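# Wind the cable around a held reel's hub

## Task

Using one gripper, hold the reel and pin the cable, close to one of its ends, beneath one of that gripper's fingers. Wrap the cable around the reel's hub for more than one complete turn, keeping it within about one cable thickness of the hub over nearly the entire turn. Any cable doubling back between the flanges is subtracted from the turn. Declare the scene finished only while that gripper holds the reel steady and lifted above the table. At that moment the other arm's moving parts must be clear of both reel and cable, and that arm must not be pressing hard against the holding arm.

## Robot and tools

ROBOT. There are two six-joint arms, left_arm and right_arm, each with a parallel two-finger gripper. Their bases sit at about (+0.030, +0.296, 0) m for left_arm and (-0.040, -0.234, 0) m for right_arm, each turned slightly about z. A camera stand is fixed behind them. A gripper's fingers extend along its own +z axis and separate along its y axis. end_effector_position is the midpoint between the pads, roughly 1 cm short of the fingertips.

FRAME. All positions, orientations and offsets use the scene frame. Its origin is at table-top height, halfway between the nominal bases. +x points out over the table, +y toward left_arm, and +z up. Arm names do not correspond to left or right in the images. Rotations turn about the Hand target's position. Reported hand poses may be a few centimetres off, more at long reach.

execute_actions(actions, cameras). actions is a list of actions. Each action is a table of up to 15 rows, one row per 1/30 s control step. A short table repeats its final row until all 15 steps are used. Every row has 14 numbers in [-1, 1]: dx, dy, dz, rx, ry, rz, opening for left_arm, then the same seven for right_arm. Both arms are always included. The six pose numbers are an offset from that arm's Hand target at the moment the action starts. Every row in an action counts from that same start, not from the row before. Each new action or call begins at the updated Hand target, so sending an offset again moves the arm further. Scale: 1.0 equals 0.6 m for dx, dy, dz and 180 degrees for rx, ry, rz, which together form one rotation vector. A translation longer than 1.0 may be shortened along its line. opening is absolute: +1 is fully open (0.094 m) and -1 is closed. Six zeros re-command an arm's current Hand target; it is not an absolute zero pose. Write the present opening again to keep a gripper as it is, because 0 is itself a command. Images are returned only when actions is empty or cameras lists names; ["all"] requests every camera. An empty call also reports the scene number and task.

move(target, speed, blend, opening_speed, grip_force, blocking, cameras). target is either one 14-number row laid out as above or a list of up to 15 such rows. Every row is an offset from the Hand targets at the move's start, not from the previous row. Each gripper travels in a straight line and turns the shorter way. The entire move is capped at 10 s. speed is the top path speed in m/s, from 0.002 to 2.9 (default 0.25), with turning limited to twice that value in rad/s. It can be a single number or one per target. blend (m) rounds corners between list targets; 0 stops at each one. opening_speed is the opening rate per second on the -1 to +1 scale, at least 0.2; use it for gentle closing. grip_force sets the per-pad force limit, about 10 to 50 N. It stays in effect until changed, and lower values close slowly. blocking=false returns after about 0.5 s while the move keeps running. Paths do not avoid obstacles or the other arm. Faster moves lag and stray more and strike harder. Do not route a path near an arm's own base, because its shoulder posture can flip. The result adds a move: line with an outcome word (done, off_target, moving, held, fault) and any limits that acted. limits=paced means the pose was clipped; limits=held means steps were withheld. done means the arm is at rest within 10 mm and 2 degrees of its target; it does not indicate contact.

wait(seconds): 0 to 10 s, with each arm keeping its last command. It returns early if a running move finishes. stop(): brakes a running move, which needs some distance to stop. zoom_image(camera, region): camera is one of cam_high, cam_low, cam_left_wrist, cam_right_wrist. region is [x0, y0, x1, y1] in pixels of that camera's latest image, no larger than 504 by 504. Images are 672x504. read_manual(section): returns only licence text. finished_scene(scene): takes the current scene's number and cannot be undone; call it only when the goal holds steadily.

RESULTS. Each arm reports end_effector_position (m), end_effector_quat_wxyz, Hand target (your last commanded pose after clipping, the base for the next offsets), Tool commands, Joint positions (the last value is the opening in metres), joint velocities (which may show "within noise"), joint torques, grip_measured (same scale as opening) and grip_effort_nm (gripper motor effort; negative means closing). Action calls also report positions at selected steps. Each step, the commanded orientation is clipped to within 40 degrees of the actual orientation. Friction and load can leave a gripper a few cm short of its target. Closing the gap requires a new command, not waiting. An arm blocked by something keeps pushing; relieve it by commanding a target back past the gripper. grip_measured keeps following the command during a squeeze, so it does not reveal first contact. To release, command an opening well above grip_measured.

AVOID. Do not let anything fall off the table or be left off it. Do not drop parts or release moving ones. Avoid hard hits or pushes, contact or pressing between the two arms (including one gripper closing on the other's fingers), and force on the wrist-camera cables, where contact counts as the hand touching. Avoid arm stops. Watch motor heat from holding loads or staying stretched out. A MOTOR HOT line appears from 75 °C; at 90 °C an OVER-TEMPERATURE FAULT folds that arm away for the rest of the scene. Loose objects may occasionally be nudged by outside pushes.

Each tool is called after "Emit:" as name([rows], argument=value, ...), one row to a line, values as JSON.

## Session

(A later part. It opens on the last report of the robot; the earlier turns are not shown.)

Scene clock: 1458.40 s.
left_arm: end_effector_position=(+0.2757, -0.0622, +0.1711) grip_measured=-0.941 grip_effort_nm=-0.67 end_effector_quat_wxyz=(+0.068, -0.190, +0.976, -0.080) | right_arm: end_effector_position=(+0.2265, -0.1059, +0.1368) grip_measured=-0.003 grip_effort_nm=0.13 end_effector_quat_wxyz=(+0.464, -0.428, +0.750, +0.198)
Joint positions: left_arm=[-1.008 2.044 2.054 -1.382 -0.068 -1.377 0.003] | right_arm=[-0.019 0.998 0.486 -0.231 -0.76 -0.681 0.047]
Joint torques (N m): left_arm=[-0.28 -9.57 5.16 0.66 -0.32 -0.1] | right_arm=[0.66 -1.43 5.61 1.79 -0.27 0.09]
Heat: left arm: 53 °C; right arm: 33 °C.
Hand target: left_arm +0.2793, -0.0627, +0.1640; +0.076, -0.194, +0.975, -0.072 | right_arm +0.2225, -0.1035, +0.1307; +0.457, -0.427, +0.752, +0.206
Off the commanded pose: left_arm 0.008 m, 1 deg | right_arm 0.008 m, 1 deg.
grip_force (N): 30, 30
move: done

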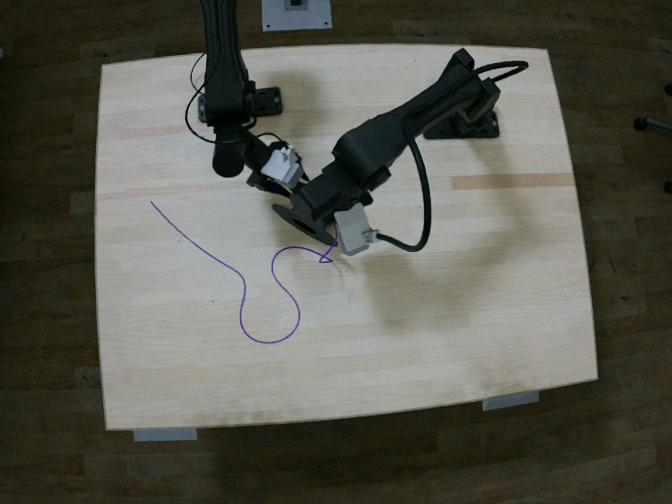

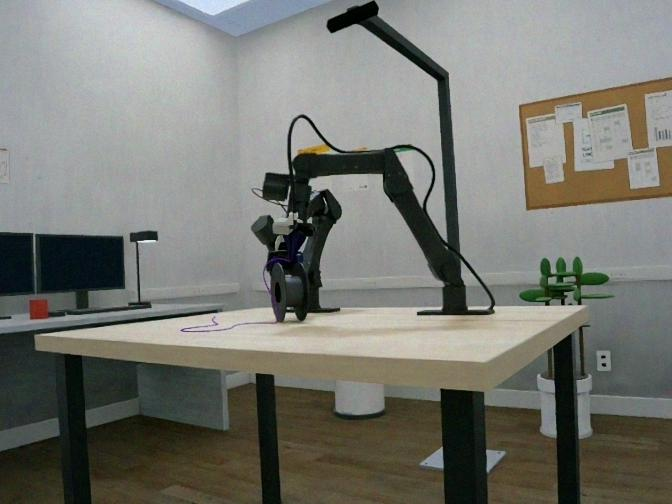

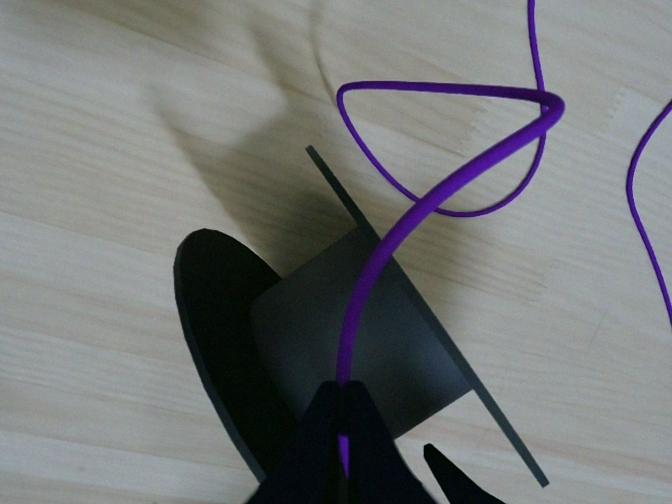

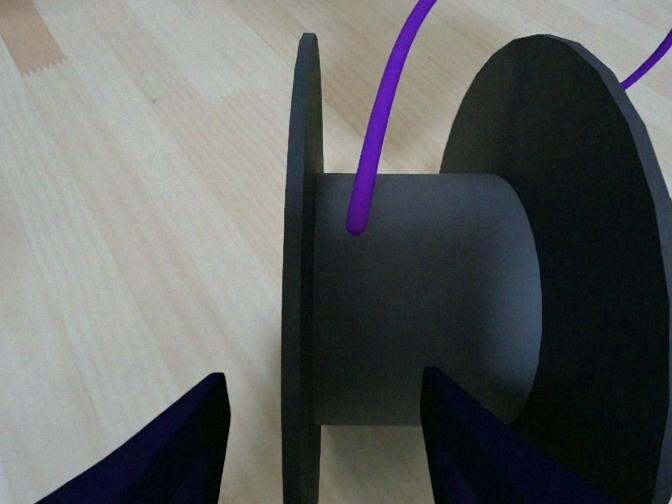

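Emit:
move(target=[0,0,-0.053,0,0,0,-1, 0,0,0,0,0,0,0.0], speed=0.06, cameras=["cam_left_wrist","cam_right_wrist"])

Scene clock: 1468.70 s.
left_arm: end_effector_position=(+0.2770, -0.0640, +0.1314) grip_measured=-0.941 grip_effort_nm=-0.67 end_effector_quat_wxyz=(+0.065, -0.190, +0.977, -0.071) | right_arm: end_effector_position=(+0.2265, -0.1059, +0.1368) grip_measured=-0.003 grip_effort_nm=0.13 end_effector_quat_wxyz=(+0.464, -0.428, +0.750, +0.198)
Joint positions: left_arm=[-1.008 2.044 1.898 -1.244 -0.068 -1.378 0.003] | right_arm=[-0.019 0.998 0.486 -0.231 -0.76 -0.681 0.047]
Joint torques (N m): left_arm=[-0.25 -11.54 4.9 0.65 -0.26 -0.1] | right_arm=[0.69 -1.43 5.68 1.8 -0.26 0.09]
Heat: left arm: 51 °C; right arm: 33 °C.
Hand target: left_arm +0.2793, -0.0627, +0.1323; +0.076, -0.194, +0.975, -0.072 | right_arm +0.2225, -0.1035, +0.1307; +0.457, -0.427, +0.752, +0.206
Off the commanded pose: left_arm 0.003 m, 1 deg | right_arm 0.008 m, 1 deg.
grip_force (N): 30, 30
move: done
Images, in order (width x height): cam_left_wrist 672x504, cam_right_wrist 672x504.

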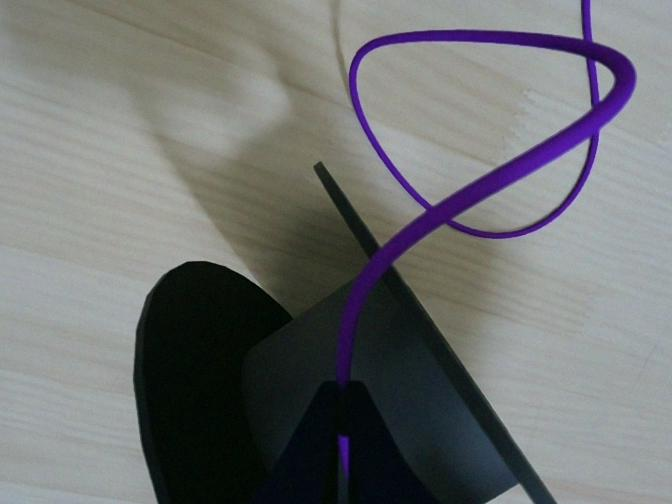

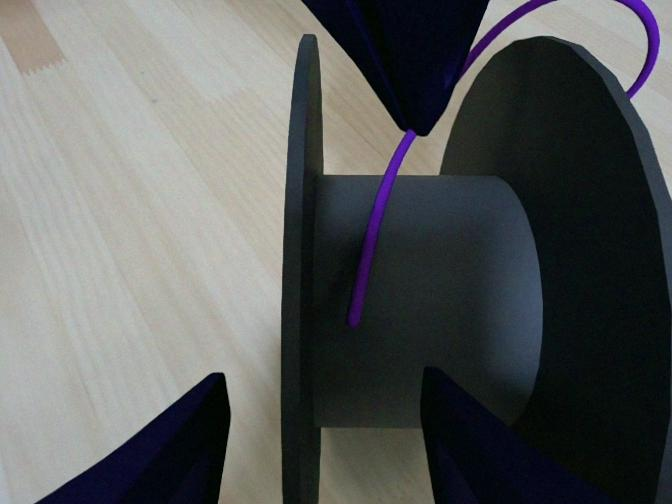

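Emit:
move([
  [0,0,0.03,0,0,0,-1, 0,0,0,0,0,0,0.0],
  [-0.0397,-0.0435,0.03,0,0,0,-1, 0,0,0,0,0,0,0.0],
], speed=0.06, cameras=["cam_left_wrist","cam_right_wrist","cam_low"])

Scene clock: 1490.93 s.
left_arm: end_effector_position=(+0.2519, -0.0879, +0.1537) grip_measured=-0.941 grip_effort_nm=-0.67 end_effector_quat_wxyz=(+0.069, -0.190, +0.976, -0.084) | right_arm: end_effector_position=(+0.2265, -0.1059, +0.1368) grip_measured=-0.003 grip_effort_nm=0.13 end_effector_quat_wxyz=(+0.464, -0.428, +0.750, +0.198)
Joint positions: left_arm=[-1.091 2.066 2.017 -1.321 -0.082 -1.459 0.003] | right_arm=[-0.019 0.998 0.486 -0.231 -0.76 -0.681 0.047]
Joint torques (N m): left_arm=[-0.29 -8.7 8.51 0.34 -0.28 -0.11] | right_arm=[0.66 -1.47 5.61 1.8 -0.27 0.1]
Heat: left arm: 50 °C; right arm: 33 °C.
Hand target: left_arm +0.2555, -0.0888, +0.1502; +0.076, -0.194, +0.975, -0.072 | right_arm +0.2225, -0.1035, +0.1307; +0.457, -0.427, +0.752, +0.206
Off the commanded pose: left_arm 0.005 m, 2 deg | right_arm 0.008 m, 1 deg.
grip_force (N): 30, 30
move: done
Images, in order (width x height): cam_low 672x504, cam_left_wrist 672x504, cam_right_wrist 672x504.

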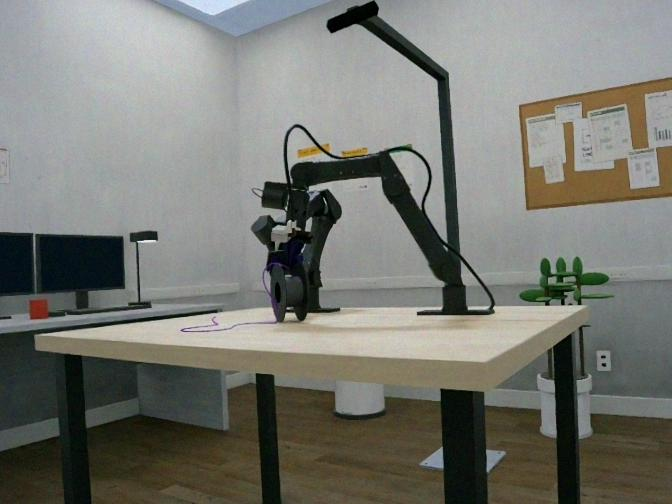

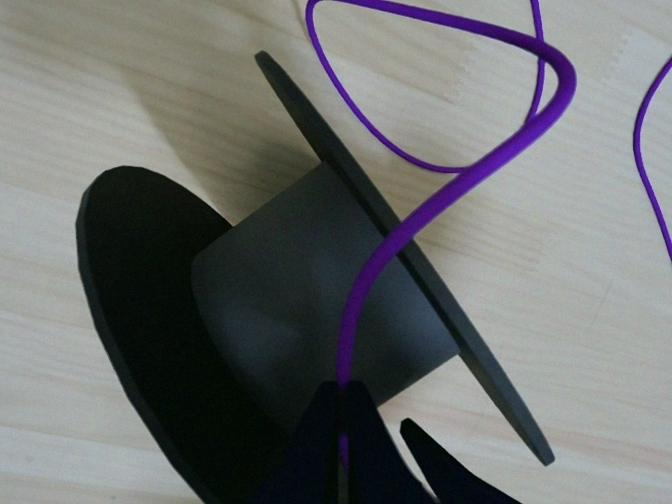

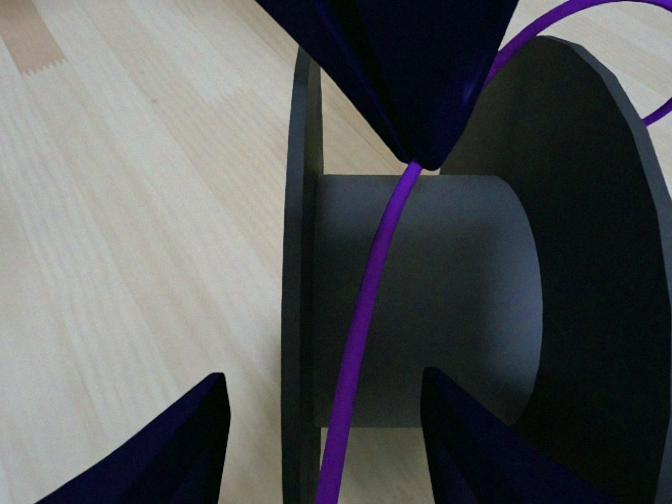

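Emit:
move(target=[0.002,0.003,-0.025,0,0,0,-1, 0,0,0,0,0,0,0.0], speed=0.04, cameras=["cam_left_wrist","cam_right_wrist"])

Scene clock: 1500.47 s.
left_arm: end_effector_position=(+0.2521, -0.0880, +0.1441) grip_measured=-0.941 grip_effort_nm=-0.67 end_effector_quat_wxyz=(+0.068, -0.190, +0.976, -0.081) | right_arm: end_effector_position=(+0.2267, -0.1061, +0.1367) grip_measured=-0.003 grip_effort_nm=0.13 end_effector_quat_wxyz=(+0.464, -0.428, +0.750, +0.197)
Joint positions: left_arm=[-1.091 2.066 1.98 -1.289 -0.083 -1.459 0.003] | right_arm=[-0.019 0.998 0.486 -0.231 -0.758 -0.679 0.047]
Joint torques (N m): left_arm=[0.1 -9.88 4.83 0.71 -0.27 -0.06] | right_arm=[0.69 -1.44 5.61 1.8 -0.29 0.07]
Heat: left arm: 48 °C; right arm: 33 °C.
Hand target: left_arm +0.2567, -0.0870, +0.1352; +0.076, -0.194, +0.975, -0.072 | right_arm +0.2225, -0.1034, +0.1307; +0.457, -0.427, +0.752, +0.206
Off the commanded pose: left_arm 0.010 m, 1 deg | right_arm 0.008 m, 1 deg.
grip_force (N): 30, 30
move: done
Images, in order (width x height): cam_left_wrist 672x504, cam_right_wrist 672x504.

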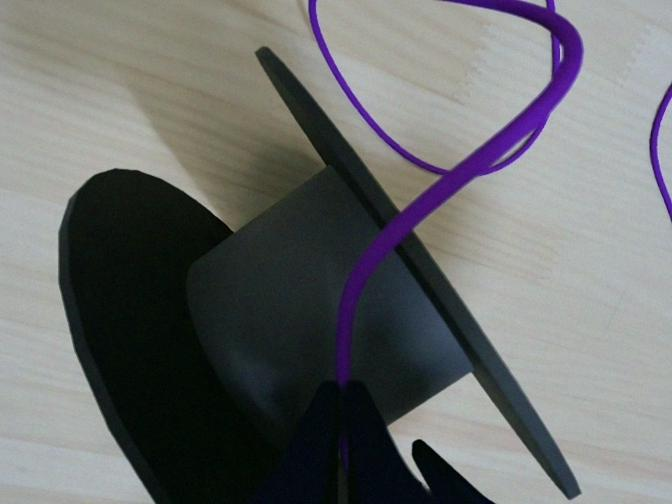

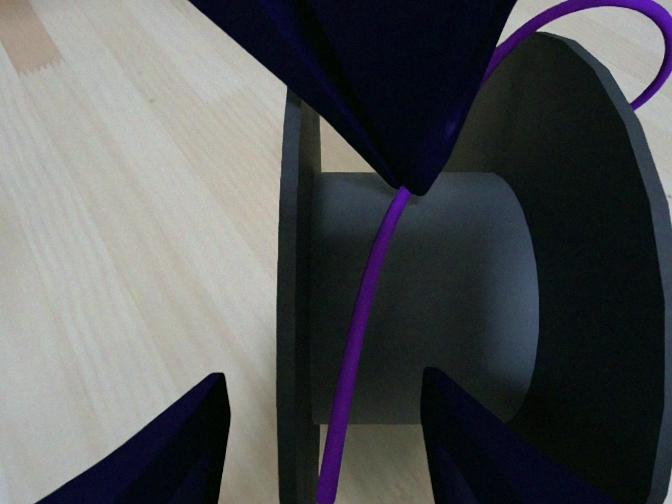

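Emit:
move(target=[0,0,-0.018,0,0,0,-1, -0.013,0.009,-0.002,0,0,0,0.0], speed=0.04, cameras=["cam_left_wrist","cam_right_wrist"])

Scene clock: 1514.53 s.
left_arm: end_effector_position=(+0.2542, -0.0912, +0.1329) grip_measured=-0.941 grip_effort_nm=-0.67 end_effector_quat_wxyz=(+0.070, -0.190, +0.975, -0.085) | right_arm: end_effector_position=(+0.2201, -0.1004, +0.1340) grip_measured=-0.003 grip_effort_nm=0.13 end_effector_quat_wxyz=(+0.461, -0.427, +0.752, +0.200)
Joint positions: left_arm=[-1.091 2.066 1.933 -1.233 -0.085 -1.459 0.003] | right_arm=[0.014 0.969 0.464 -0.227 -0.736 -0.649 0.047]
Joint torques (N m): left_arm=[0.12 -10.3 4.63 0.58 -0.25 -0.05] | right_arm=[0.73 -2.43 5.37 1.82 -0.25 0.1]
Heat: left arm: 47 °C; right arm: 33 °C.
Hand target: left_arm +0.2567, -0.0870, +0.1244; +0.076, -0.194, +0.975, -0.072 | right_arm +0.2148, -0.0981, +0.1295; +0.457, -0.427, +0.752, +0.206
Off the commanded pose: left_arm 0.010 m, 2 deg | right_arm 0.007 m, 1 deg.
grip_force (N): 30, 30
move: done
Images, in order (width x height): cam_left_wrist 672x504, cam_right_wrist 672x504.

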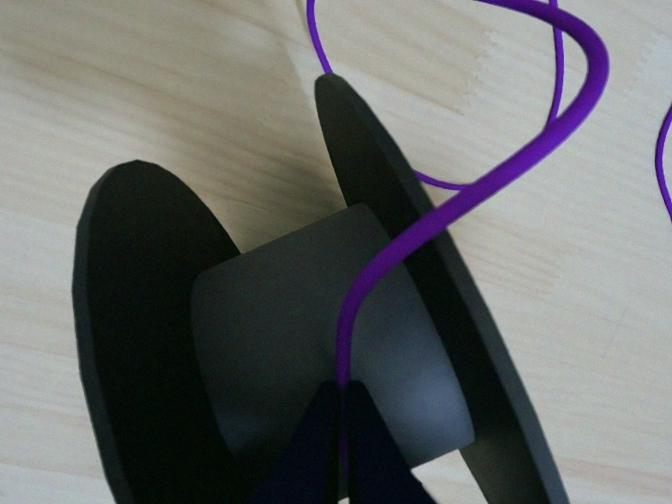

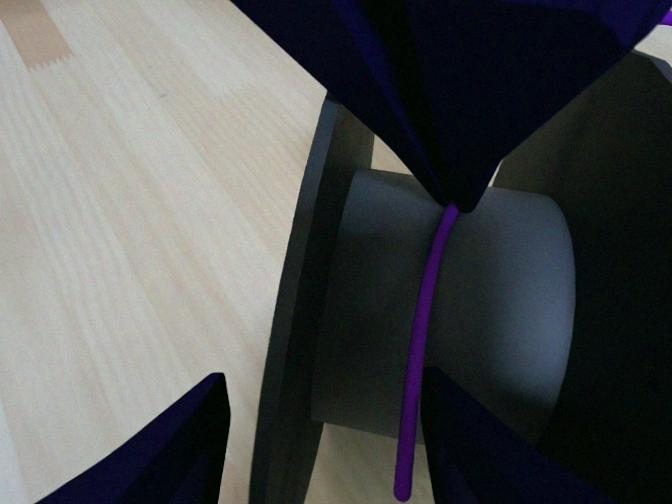

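Emit:
move(target=[0,0,0.027,0,0,0,-1, 0,0,0,0,0,0,0.0], speed=0.04, cameras=["cam_high","cam_left_wrist","cam_right_wrist"])

Scene clock: 1529.37 s.
left_arm: end_effector_position=(+0.2523, -0.0877, +0.1399) grip_measured=-0.941 grip_effort_nm=-0.67 end_effector_quat_wxyz=(+0.068, -0.190, +0.976, -0.079) | right_arm: end_effector_position=(+0.2202, -0.1005, +0.1340) grip_measured=-0.003 grip_effort_nm=0.13 end_effector_quat_wxyz=(+0.461, -0.427, +0.752, +0.200)
Joint positions: left_arm=[-1.091 2.066 1.963 -1.276 -0.085 -1.459 0.003] | right_arm=[0.014 0.969 0.464 -0.226 -0.735 -0.649 0.047]
Joint torques (N m): left_arm=[0.13 -9.7 8.28 0.37 -0.26 -0.06] | right_arm=[0.75 -2.47 5.31 1.81 -0.24 0.09]
Heat: left arm: 46 °C; right arm: 33 °C.
Hand target: left_arm +0.2567, -0.0870, +0.1406; +0.076, -0.194, +0.975, -0.072 | right_arm +0.2148, -0.0981, +0.1295; +0.457, -0.427, +0.752, +0.206
Off the commanded pose: left_arm 0.005 m, 1 deg | right_arm 0.007 m, 1 deg.
grip_force (N): 30, 30
move: done
Images, in order (width x height): cam_high 672x504, cam_left_wrist 672x504, cam_right_wrist 672x504.

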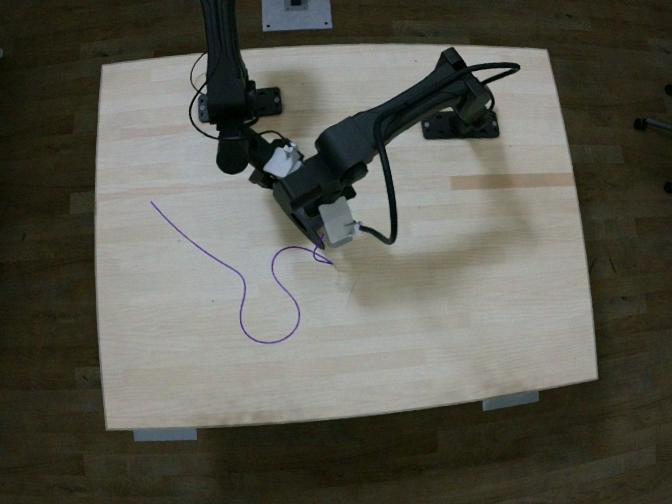

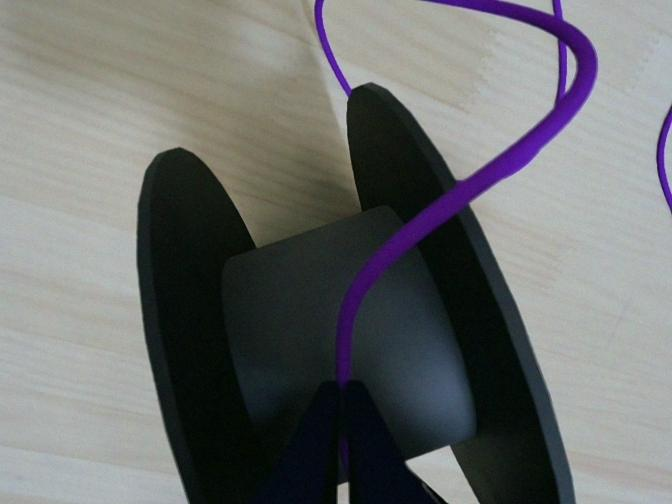

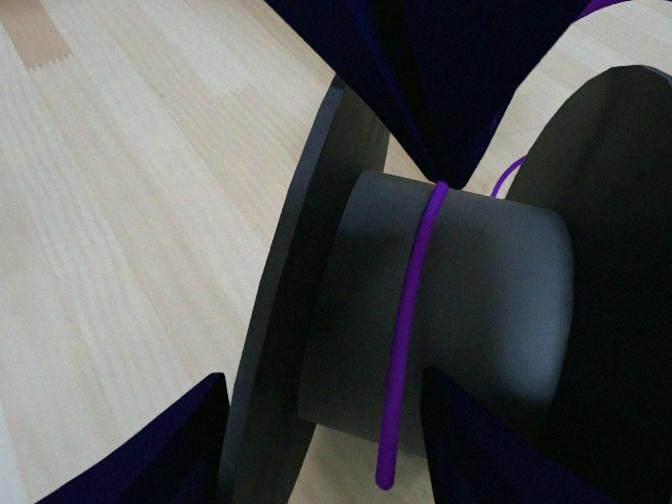

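Emit:
move(target=[-0.0128,0.011,0.0067,0,0,0,-1, -0.0182,0.0155,0,0.0214,0.0256,-0.0367,0.0], speed=0.05, cameras=["cam_high","cam_left_wrist","cam_right_wrist"])

Scene clock: 1574.40 s.
left_arm: end_effector_position=(+0.2522, -0.0876, +0.1399) grip_measured=-0.941 grip_effort_nm=-0.67 end_effector_quat_wxyz=(+0.068, -0.193, +0.976, -0.079) | right_arm: end_effector_position=(+0.2084, -0.0904, +0.1345) grip_measured=-0.003 grip_effort_nm=0.13 end_effector_quat_wxyz=(+0.455, -0.359, +0.785, +0.217)
Joint positions: left_arm=[-1.091 2.066 1.963 -1.276 -0.085 -1.464 0.003] | right_arm=[0.118 0.854 0.405 -0.196 -0.617 -0.394 0.047]
Joint torques (N m): left_arm=[-0.68 -12.83 4.78 0.37 -0.27 -0.1] | right_arm=[0.81 -1.83 5.42 1.98 -0.16 0.09]
Heat: left arm: 44 °C; right arm: 33 °C.
Hand target: left_arm +0.2490, -0.0804, +0.1446; +0.076, -0.194, +0.975, -0.072 | right_arm +0.2038, -0.0888, +0.1295; +0.452, -0.359, +0.786, +0.222
Off the commanded pose: left_arm 0.009 m, 1 deg | right_arm 0.007 m, 1 deg.
grip_force (N): 30, 30
move: done
Images, in order (width x height): cam_high 672x504, cam_left_wrist 672x504, cam_right_wrist 672x504.

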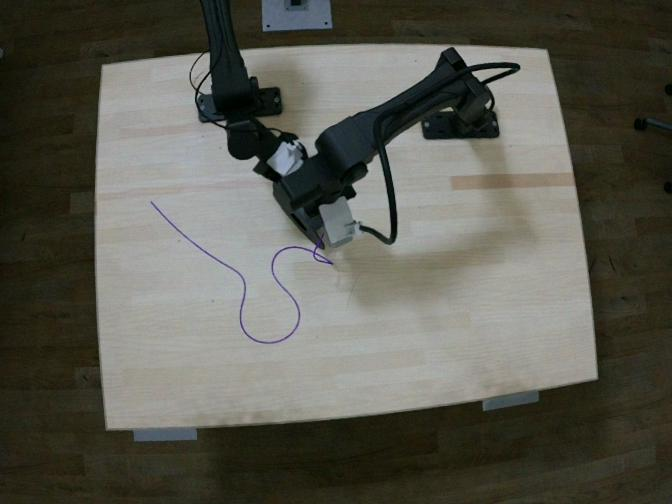

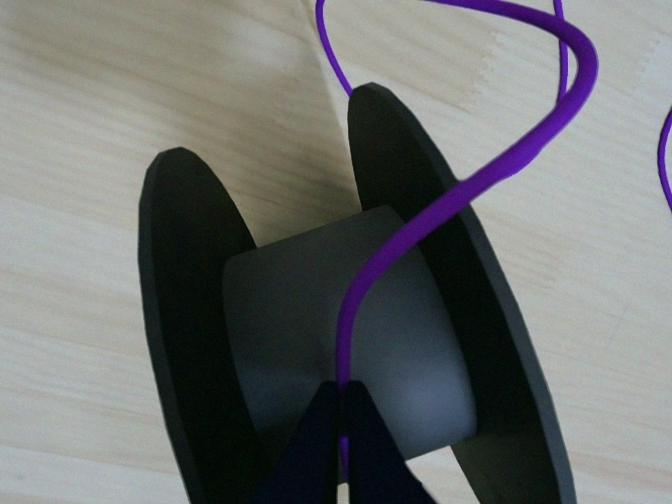

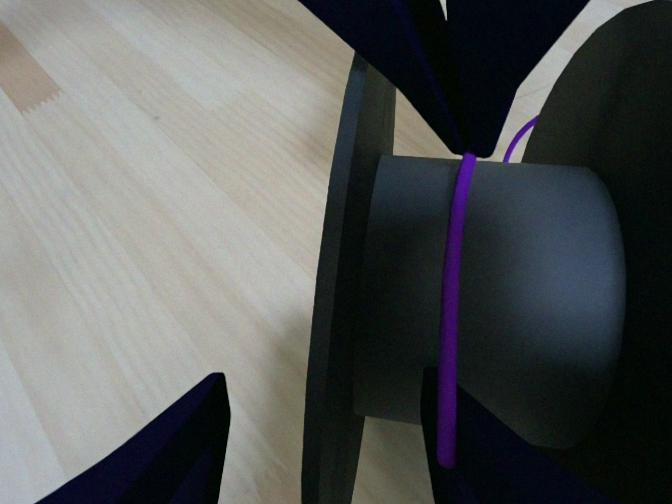

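Emit:
move(target=[-0.005,0.004,0.0,0,0,-0.047,-1, 0,0,0,0,0,0,0.0], speed=0.06, cameras=["cam_left_wrist","cam_right_wrist"])

Scene clock: 1602.60 s.
left_arm: end_effector_position=(+0.2486, -0.0827, +0.1322) grip_measured=-0.941 grip_effort_nm=-0.67 end_effector_quat_wxyz=(+0.068, -0.125, +0.988, -0.066) | right_arm: end_effector_position=(+0.2084, -0.0905, +0.1345) grip_measured=-0.003 grip_effort_nm=0.13 end_effector_quat_wxyz=(+0.455, -0.359, +0.785, +0.217)
Joint positions: left_arm=[-1.091 2.056 1.92 -1.262 -0.08 -1.327 0.003] | right_arm=[0.118 0.854 0.405 -0.196 -0.617 -0.394 0.047]
Joint torques (N m): left_arm=[0.05 -14.52 4.4 0.51 -0.08 0.06] | right_arm=[0.75 -1.78 5.46 1.97 -0.18 0.09]
Heat: left arm: 47 °C; right arm: 33 °C.
Hand target: left_arm +0.2460, -0.0779, +0.1445; +0.071, -0.121, +0.987, -0.077 | right_arm +0.2038, -0.0888, +0.1294; +0.452, -0.359, +0.786, +0.222
Off the commanded pose: left_arm 0.014 m, 1 deg | right_arm 0.007 m, 1 deg.
grip_force (N): 30, 30
move: off_target (left_arm)
Images, in order (width x height): cam_left_wrist 672x504, cam_right_wrist 672x504.

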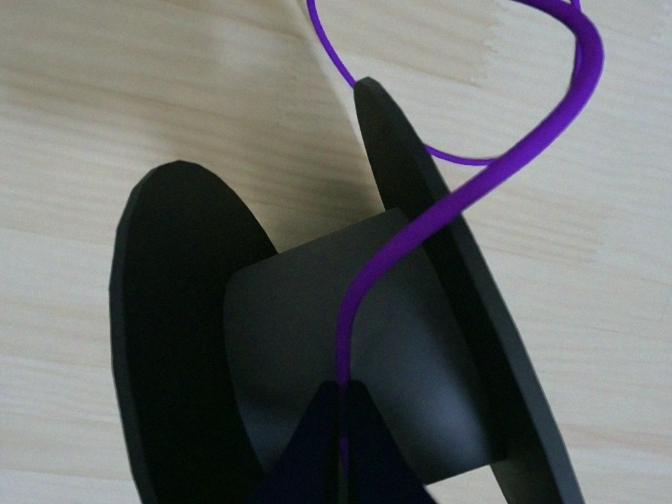

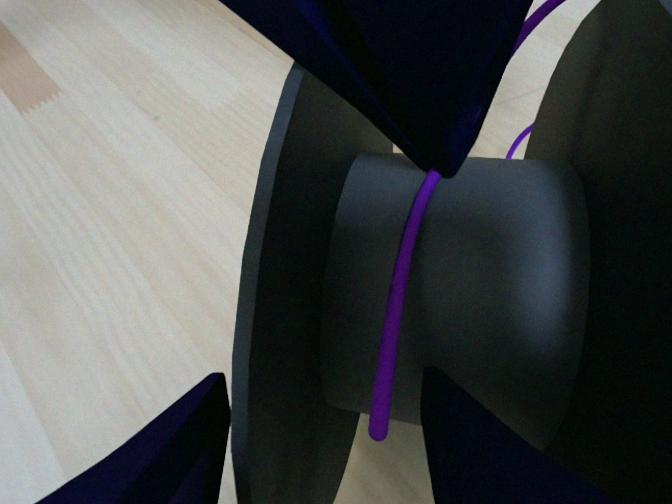

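Emit:
move(target=[0.004,-0.003,0.02,0,0,0,-1, 0,0,0,0,0,0,0.0], speed=0.04, cameras=["cam_left_wrist","cam_right_wrist"])

Scene clock: 1615.13 s.
left_arm: end_effector_position=(+0.2476, -0.0819, +0.1397) grip_measured=-0.941 grip_effort_nm=-0.67 end_effector_quat_wxyz=(+0.066, -0.123, +0.988, -0.066) | right_arm: end_effector_position=(+0.2084, -0.0905, +0.1345) grip_measured=-0.003 grip_effort_nm=0.13 end_effector_quat_wxyz=(+0.455, -0.359, +0.785, +0.217)
Joint positions: left_arm=[-1.091 2.056 1.95 -1.294 -0.076 -1.322 0.003] | right_arm=[0.118 0.854 0.405 -0.196 -0.617 -0.394 0.047]
Joint torques (N m): left_arm=[0.35 -12.88 8.14 0.24 -0.06 0.04] | right_arm=[0.83 -1.76 5.49 1.97 -0.17 0.09]
Heat: left arm: 47 °C; right arm: 33 °C.
Hand target: left_arm +0.2484, -0.0798, +0.1566; +0.071, -0.121, +0.987, -0.077 | right_arm +0.2038, -0.0888, +0.1294; +0.452, -0.359, +0.786, +0.222
Off the commanded pose: left_arm 0.017 m, 1 deg | right_arm 0.007 m, 1 deg.
grip_force (N): 30, 30
move: off_target (left_arm)
Images, in order (width x height): cam_left_wrist 672x504, cam_right_wrist 672x504.

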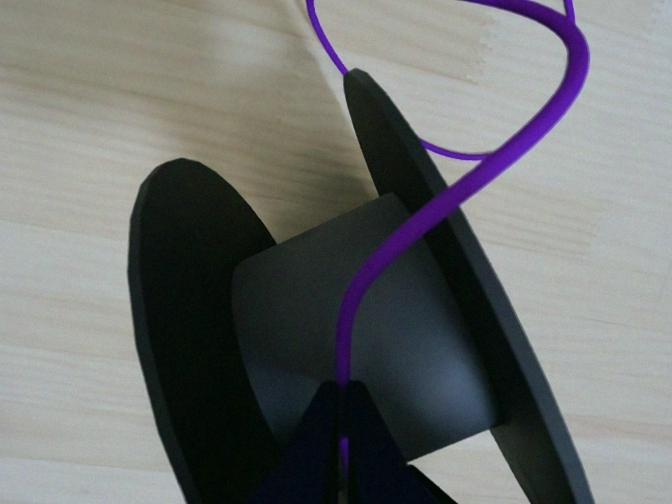

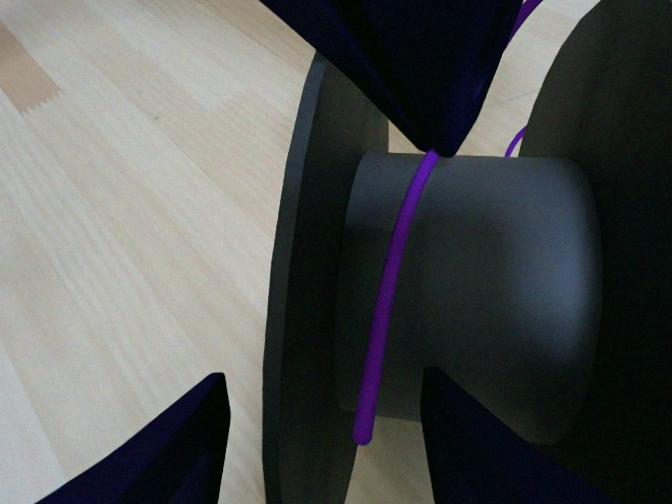

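Emit:
move(target=[0,0,0,0,0,0,-1, 0.0025,0.0113,0.0168,-0.0237,-0.0273,-0.0258,0.0], speed=0.05, cameras=["cam_low","cam_left_wrist","cam_right_wrist"])

Scene clock: 1637.10 s.
left_arm: end_effector_position=(+0.2475, -0.0817, +0.1396) grip_measured=-0.941 grip_effort_nm=-0.66 end_effector_quat_wxyz=(+0.066, -0.123, +0.988, -0.066) | right_arm: end_effector_position=(+0.2087, -0.0825, +0.1452) grip_measured=-0.003 grip_effort_nm=0.13 end_effector_quat_wxyz=(+0.483, -0.354, +0.786, +0.156)
Joint positions: left_arm=[-1.091 2.056 1.95 -1.295 -0.076 -1.322 0.003] | right_arm=[0.297 0.763 0.396 -0.176 -0.355 -0.317 0.047]
Joint torques (N m): left_arm=[0.35 -12.89 8.14 0.28 -0.07 0.04] | right_arm=[0.72 -1.33 5.6 2.16 -0.05 0.1]
Heat: left arm: 46 °C; right arm: 33 °C.
Hand target: left_arm +0.2484, -0.0797, +0.1566; +0.071, -0.121, +0.987, -0.077 | right_arm +0.2053, -0.0820, +0.1396; +0.480, -0.353, +0.787, +0.158
Off the commanded pose: left_arm 0.017 m, 1 deg | right_arm 0.007 m, 0 deg.
grip_force (N): 30, 30
move: off_target (left_arm)
Images, in order (width x height): cam_low 672x504, cam_left_wrist 672x504, cam_right_wrist 672x504.

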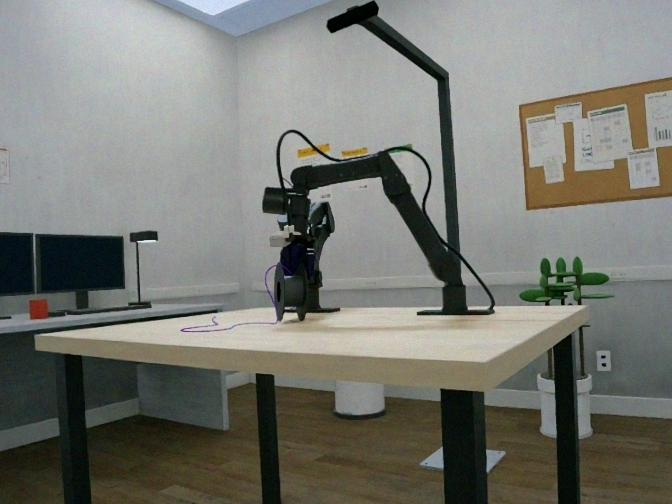

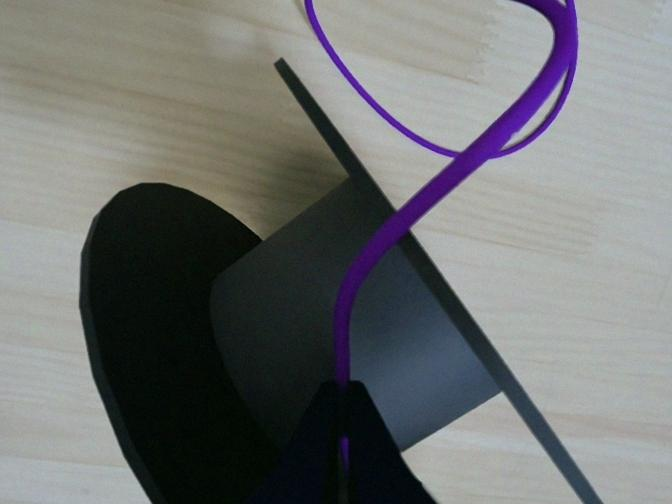

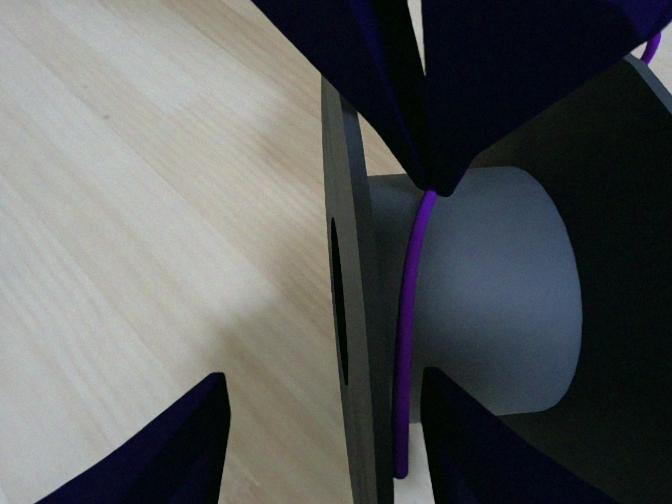

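Emit:
move(target=[0,0,0,0,0,0,-1, 0.002,0,0,0,0,0,-0.75], grip_force=[30,20], opening_speed=0.3, speed=0.04, cameras=["cam_left_wrist","cam_right_wrist"])

Scene clock: 1654.57 s.
left_arm: end_effector_position=(+0.2471, -0.0813, +0.1395) grip_measured=-0.941 grip_effort_nm=-0.67 end_effector_quat_wxyz=(+0.066, -0.122, +0.988, -0.065) | right_arm: end_effector_position=(+0.2094, -0.0824, +0.1463) grip_measured=-0.747 grip_effort_nm=-0.15 end_effector_quat_wxyz=(+0.485, -0.353, +0.785, +0.155)
Joint positions: left_arm=[-1.091 2.056 1.95 -1.297 -0.076 -1.322 0.003] | right_arm=[0.297 0.763 0.396 -0.171 -0.354 -0.317 0.012]
Joint torques (N m): left_arm=[0.35 -12.88 8.14 0.3 -0.07 0.04] | right_arm=[0.43 -0.84 5.71 2.15 -0.07 0.09]
Heat: left arm: 46 °C; right arm: 34 °C.
Hand target: left_arm +0.2484, -0.0798, +0.1566; +0.071, -0.121, +0.987, -0.077 | right_arm +0.2066, -0.0820, +0.1396; +0.480, -0.353, +0.787, +0.158
Off the commanded pose: left_arm 0.017 m, 2 deg | right_arm 0.007 m, 1 deg.
grip_force (N): 30, 20
move: off_target (left_arm)
Images, in order (width x height): cam_left_wrist 672x504, cam_right_wrist 672x504.

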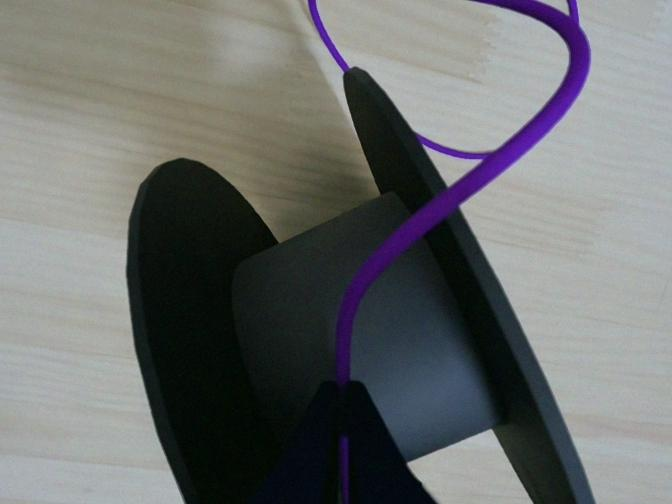

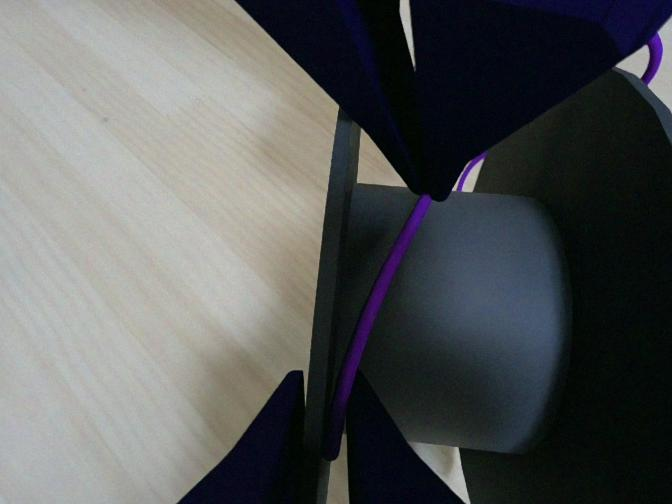

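Emit:
move(target=[0,0,0,0,0,0,-1, 0,0,0,0,0,0,-1], grip_force=[30,45], opening_speed=0.3, speed=0.04, cameras=["cam_left_wrist","cam_right_wrist","cam_high"])

Scene clock: 1658.93 s.
left_arm: end_effector_position=(+0.2461, -0.0801, +0.1392) grip_measured=-0.941 grip_effort_nm=-0.67 end_effector_quat_wxyz=(+0.064, -0.122, +0.989, -0.062) | right_arm: end_effector_position=(+0.2098, -0.0829, +0.1463) grip_measured=-0.864 grip_effort_nm=-0.94 end_effector_quat_wxyz=(+0.485, -0.351, +0.786, +0.155)
Joint positions: left_arm=[-1.091 2.056 1.95 -1.303 -0.074 -1.322 0.003] | right_arm=[0.297 0.763 0.396 -0.171 -0.351 -0.314 0.006]
Joint torques (N m): left_arm=[0.35 -12.88 8.13 0.34 -0.09 0.04] | right_arm=[0.46 -0.79 5.68 2.17 -0.11 0.06]
Heat: left arm: 46 °C; right arm: 34 °C.
Hand target: left_arm +0.2484, -0.0798, +0.1566; +0.071, -0.121, +0.987, -0.077 | right_arm +0.2066, -0.0821, +0.1396; +0.480, -0.353, +0.787, +0.158
Off the commanded pose: left_arm 0.018 m, 2 deg | right_arm 0.007 m, 1 deg.
grip_force (N): 30, 45
move: off_target (left_arm)
Images, in order (width x height): cam_high 672x504, cam_left_wrist 672x504, cam_right_wrist 672x504.

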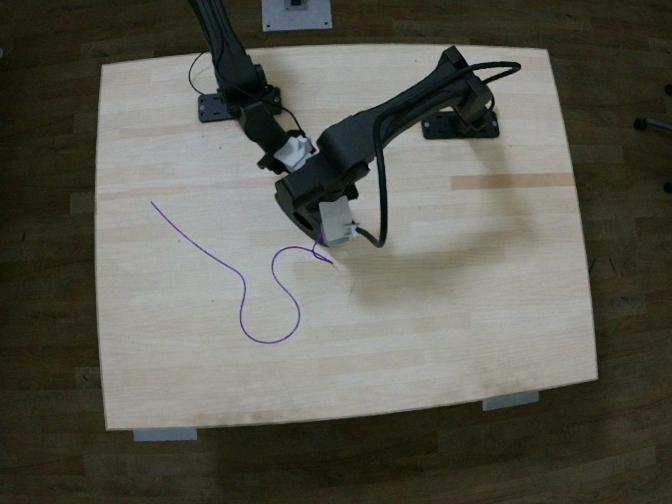

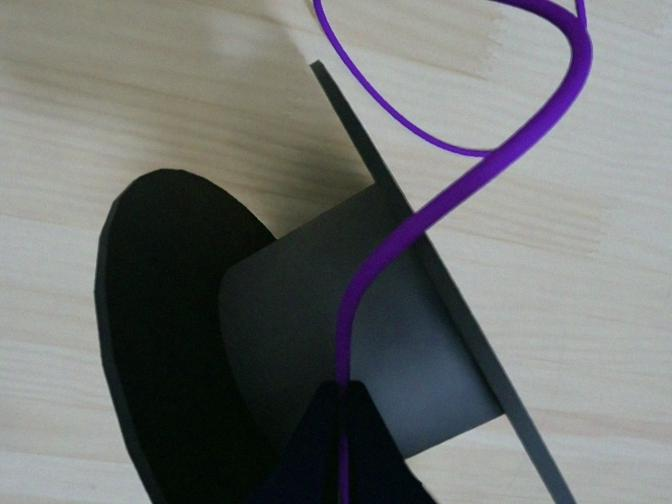

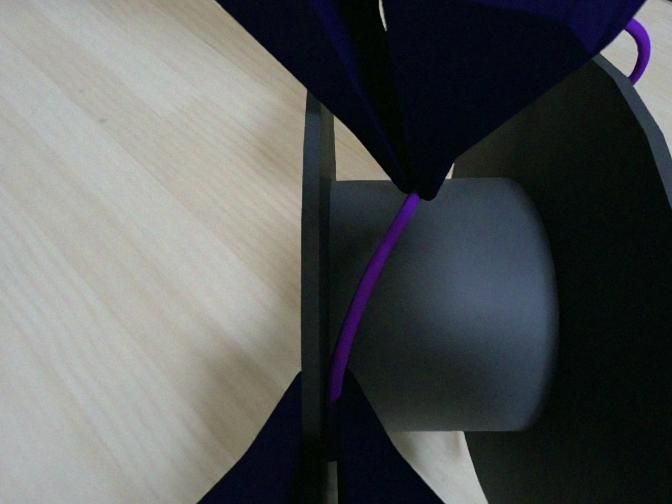

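Emit:
move(target=[0,0,0,0,0,0,-0.8, 0,0,0,0,0,0,-1], speed=0.05, cameras=["cam_left_wrist","cam_right_wrist"])

Scene clock: 1945.87 s.
left_arm: end_effector_position=(+0.2461, -0.0801, +0.1392) grip_measured=-0.802 grip_effort_nm=0.10 end_effector_quat_wxyz=(+0.064, -0.122, +0.989, -0.062) | right_arm: end_effector_position=(+0.2098, -0.0829, +0.1463) grip_measured=-0.864 grip_effort_nm=-0.94 end_effector_quat_wxyz=(+0.485, -0.351, +0.786, +0.155)
Joint positions: left_arm=[-1.091 2.056 1.95 -1.303 -0.074 -1.321 0.009] | right_arm=[0.297 0.763 0.396 -0.171 -0.351 -0.314 0.006]
Joint torques (N m): left_arm=[0.35 -12.89 8.14 0.33 -0.09 0.03] | right_arm=[0.43 -0.79 5.75 2.16 -0.1 0.06]
Heat: left arm: 45 °C; right arm: 38 °C.
Hand target: left_arm +0.2484, -0.0798, +0.1566; +0.071, -0.121, +0.987, -0.077 | right_arm +0.2066, -0.0821, +0.1396; +0.480, -0.353, +0.787, +0.158
Off the commanded pose: left_arm 0.018 m, 2 deg | right_arm 0.007 m, 1 deg.
grip_force (N): 30, 45
move: off_target (left_arm)
Images, in order (width x height): cam_left_wrist 672x504, cam_right_wrist 672x504.

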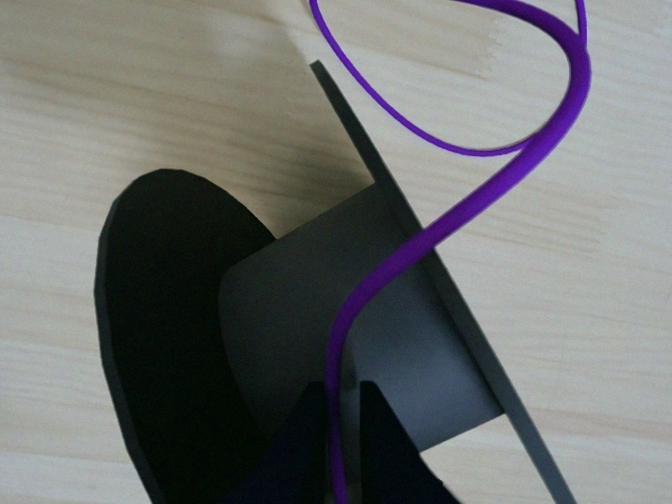

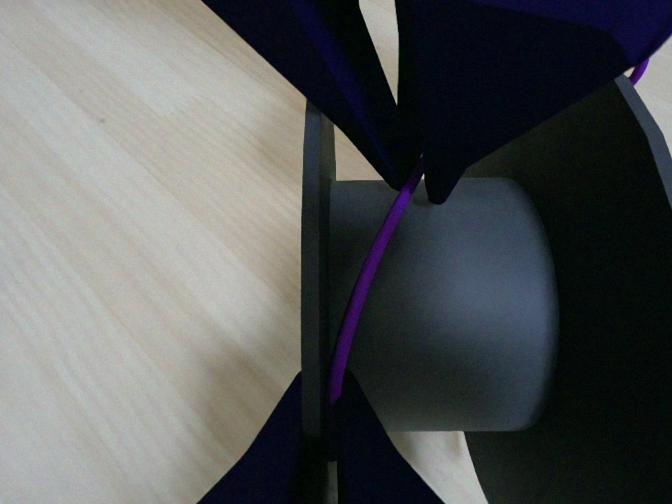

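Emit:
move([
  [0.113,0.162,0.0,0,0,0,-0.8, 0,0,0,0,0,0,-1],
  [0.113,0.162,0.15,0,0,0,-0.8, 0,0,0,0,0,0,-1],
], speed=0.1, cameras=["all"])

Scene clock: 1952.73 s.
left_arm: end_effector_position=(+0.3166, +0.0177, +0.2404) grip_measured=-0.802 grip_effort_nm=0.10 end_effector_quat_wxyz=(+0.089, -0.125, +0.983, -0.099) | right_arm: end_effector_position=(+0.2098, -0.0829, +0.1463) grip_measured=-0.864 grip_effort_nm=-0.94 end_effector_quat_wxyz=(+0.485, -0.351, +0.786, +0.155)
Joint positions: left_arm=[-0.789 1.914 2.147 -1.537 -0.018 -1.031 0.009] | right_arm=[0.297 0.763 0.396 -0.171 -0.351 -0.314 0.006]
Joint torques (N m): left_arm=[-0.08 -8.88 7.68 0.48 -0.02 0.05] | right_arm=[0.47 -0.77 5.74 2.16 -0.11 0.06]
Heat: left arm: 45 °C; right arm: 38 °C.
Hand target: left_arm +0.3162, +0.0174, +0.2466; +0.071, -0.121, +0.987, -0.077 | right_arm +0.2066, -0.0821, +0.1396; +0.480, -0.353, +0.787, +0.158
Off the commanded pose: left_arm 0.006 m, 3 deg | right_arm 0.007 m, 1 deg.
joint sent to its limit (left arm) — joint 4 (wrist pitch), lower limit. The joint targets are off in orientation, not in position.
grip_force (N): 30, 45
move: off_target (left_arm)

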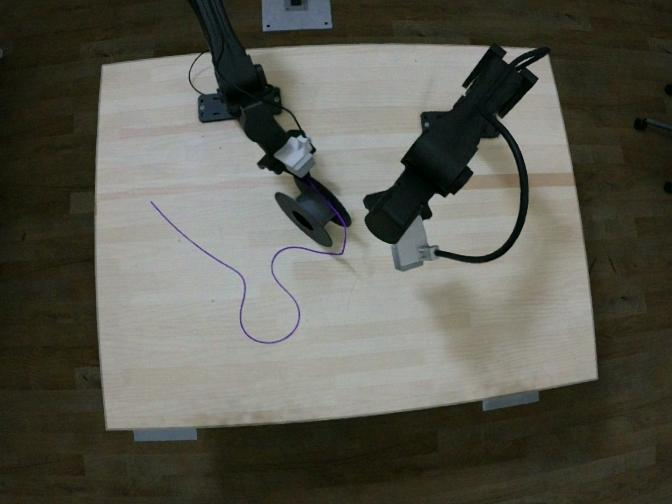

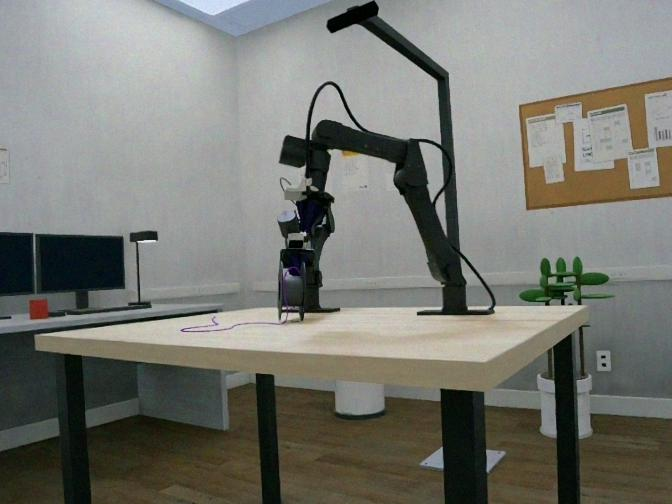

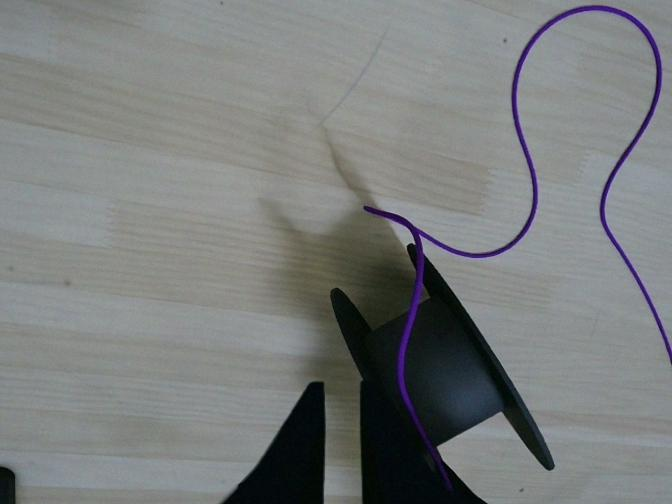

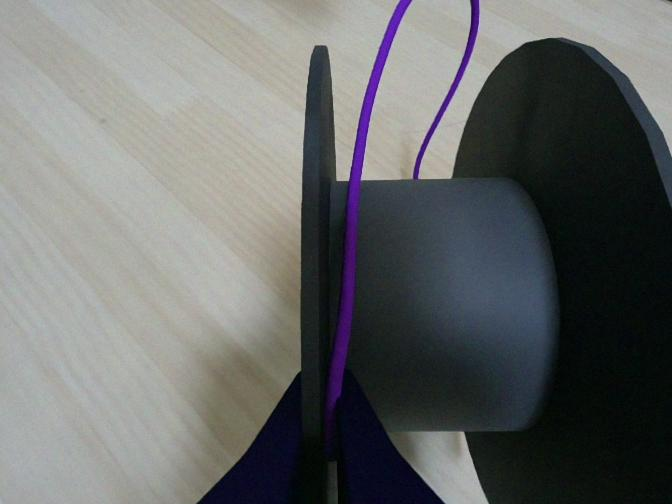

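Emit:
zoom_image(camera="cam_low", region=[250, 230, 340, 335])

Emit:
zoom_image(camera="cam_high", region=[230, 110, 430, 310])

Scaled by 4.800.

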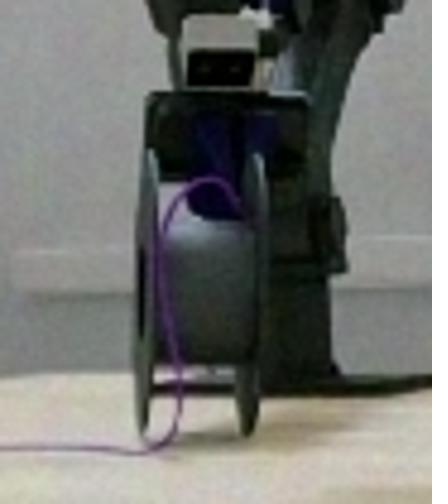

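Scaled by 2.520.

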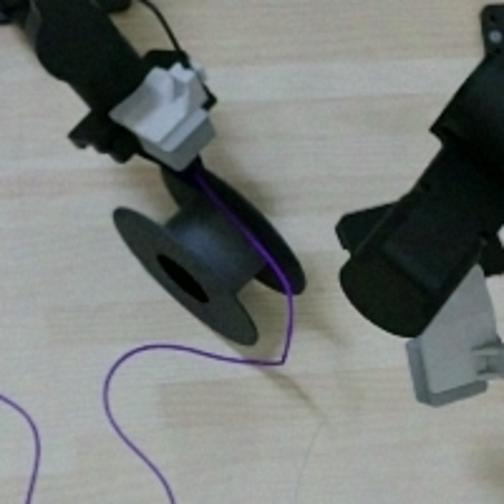

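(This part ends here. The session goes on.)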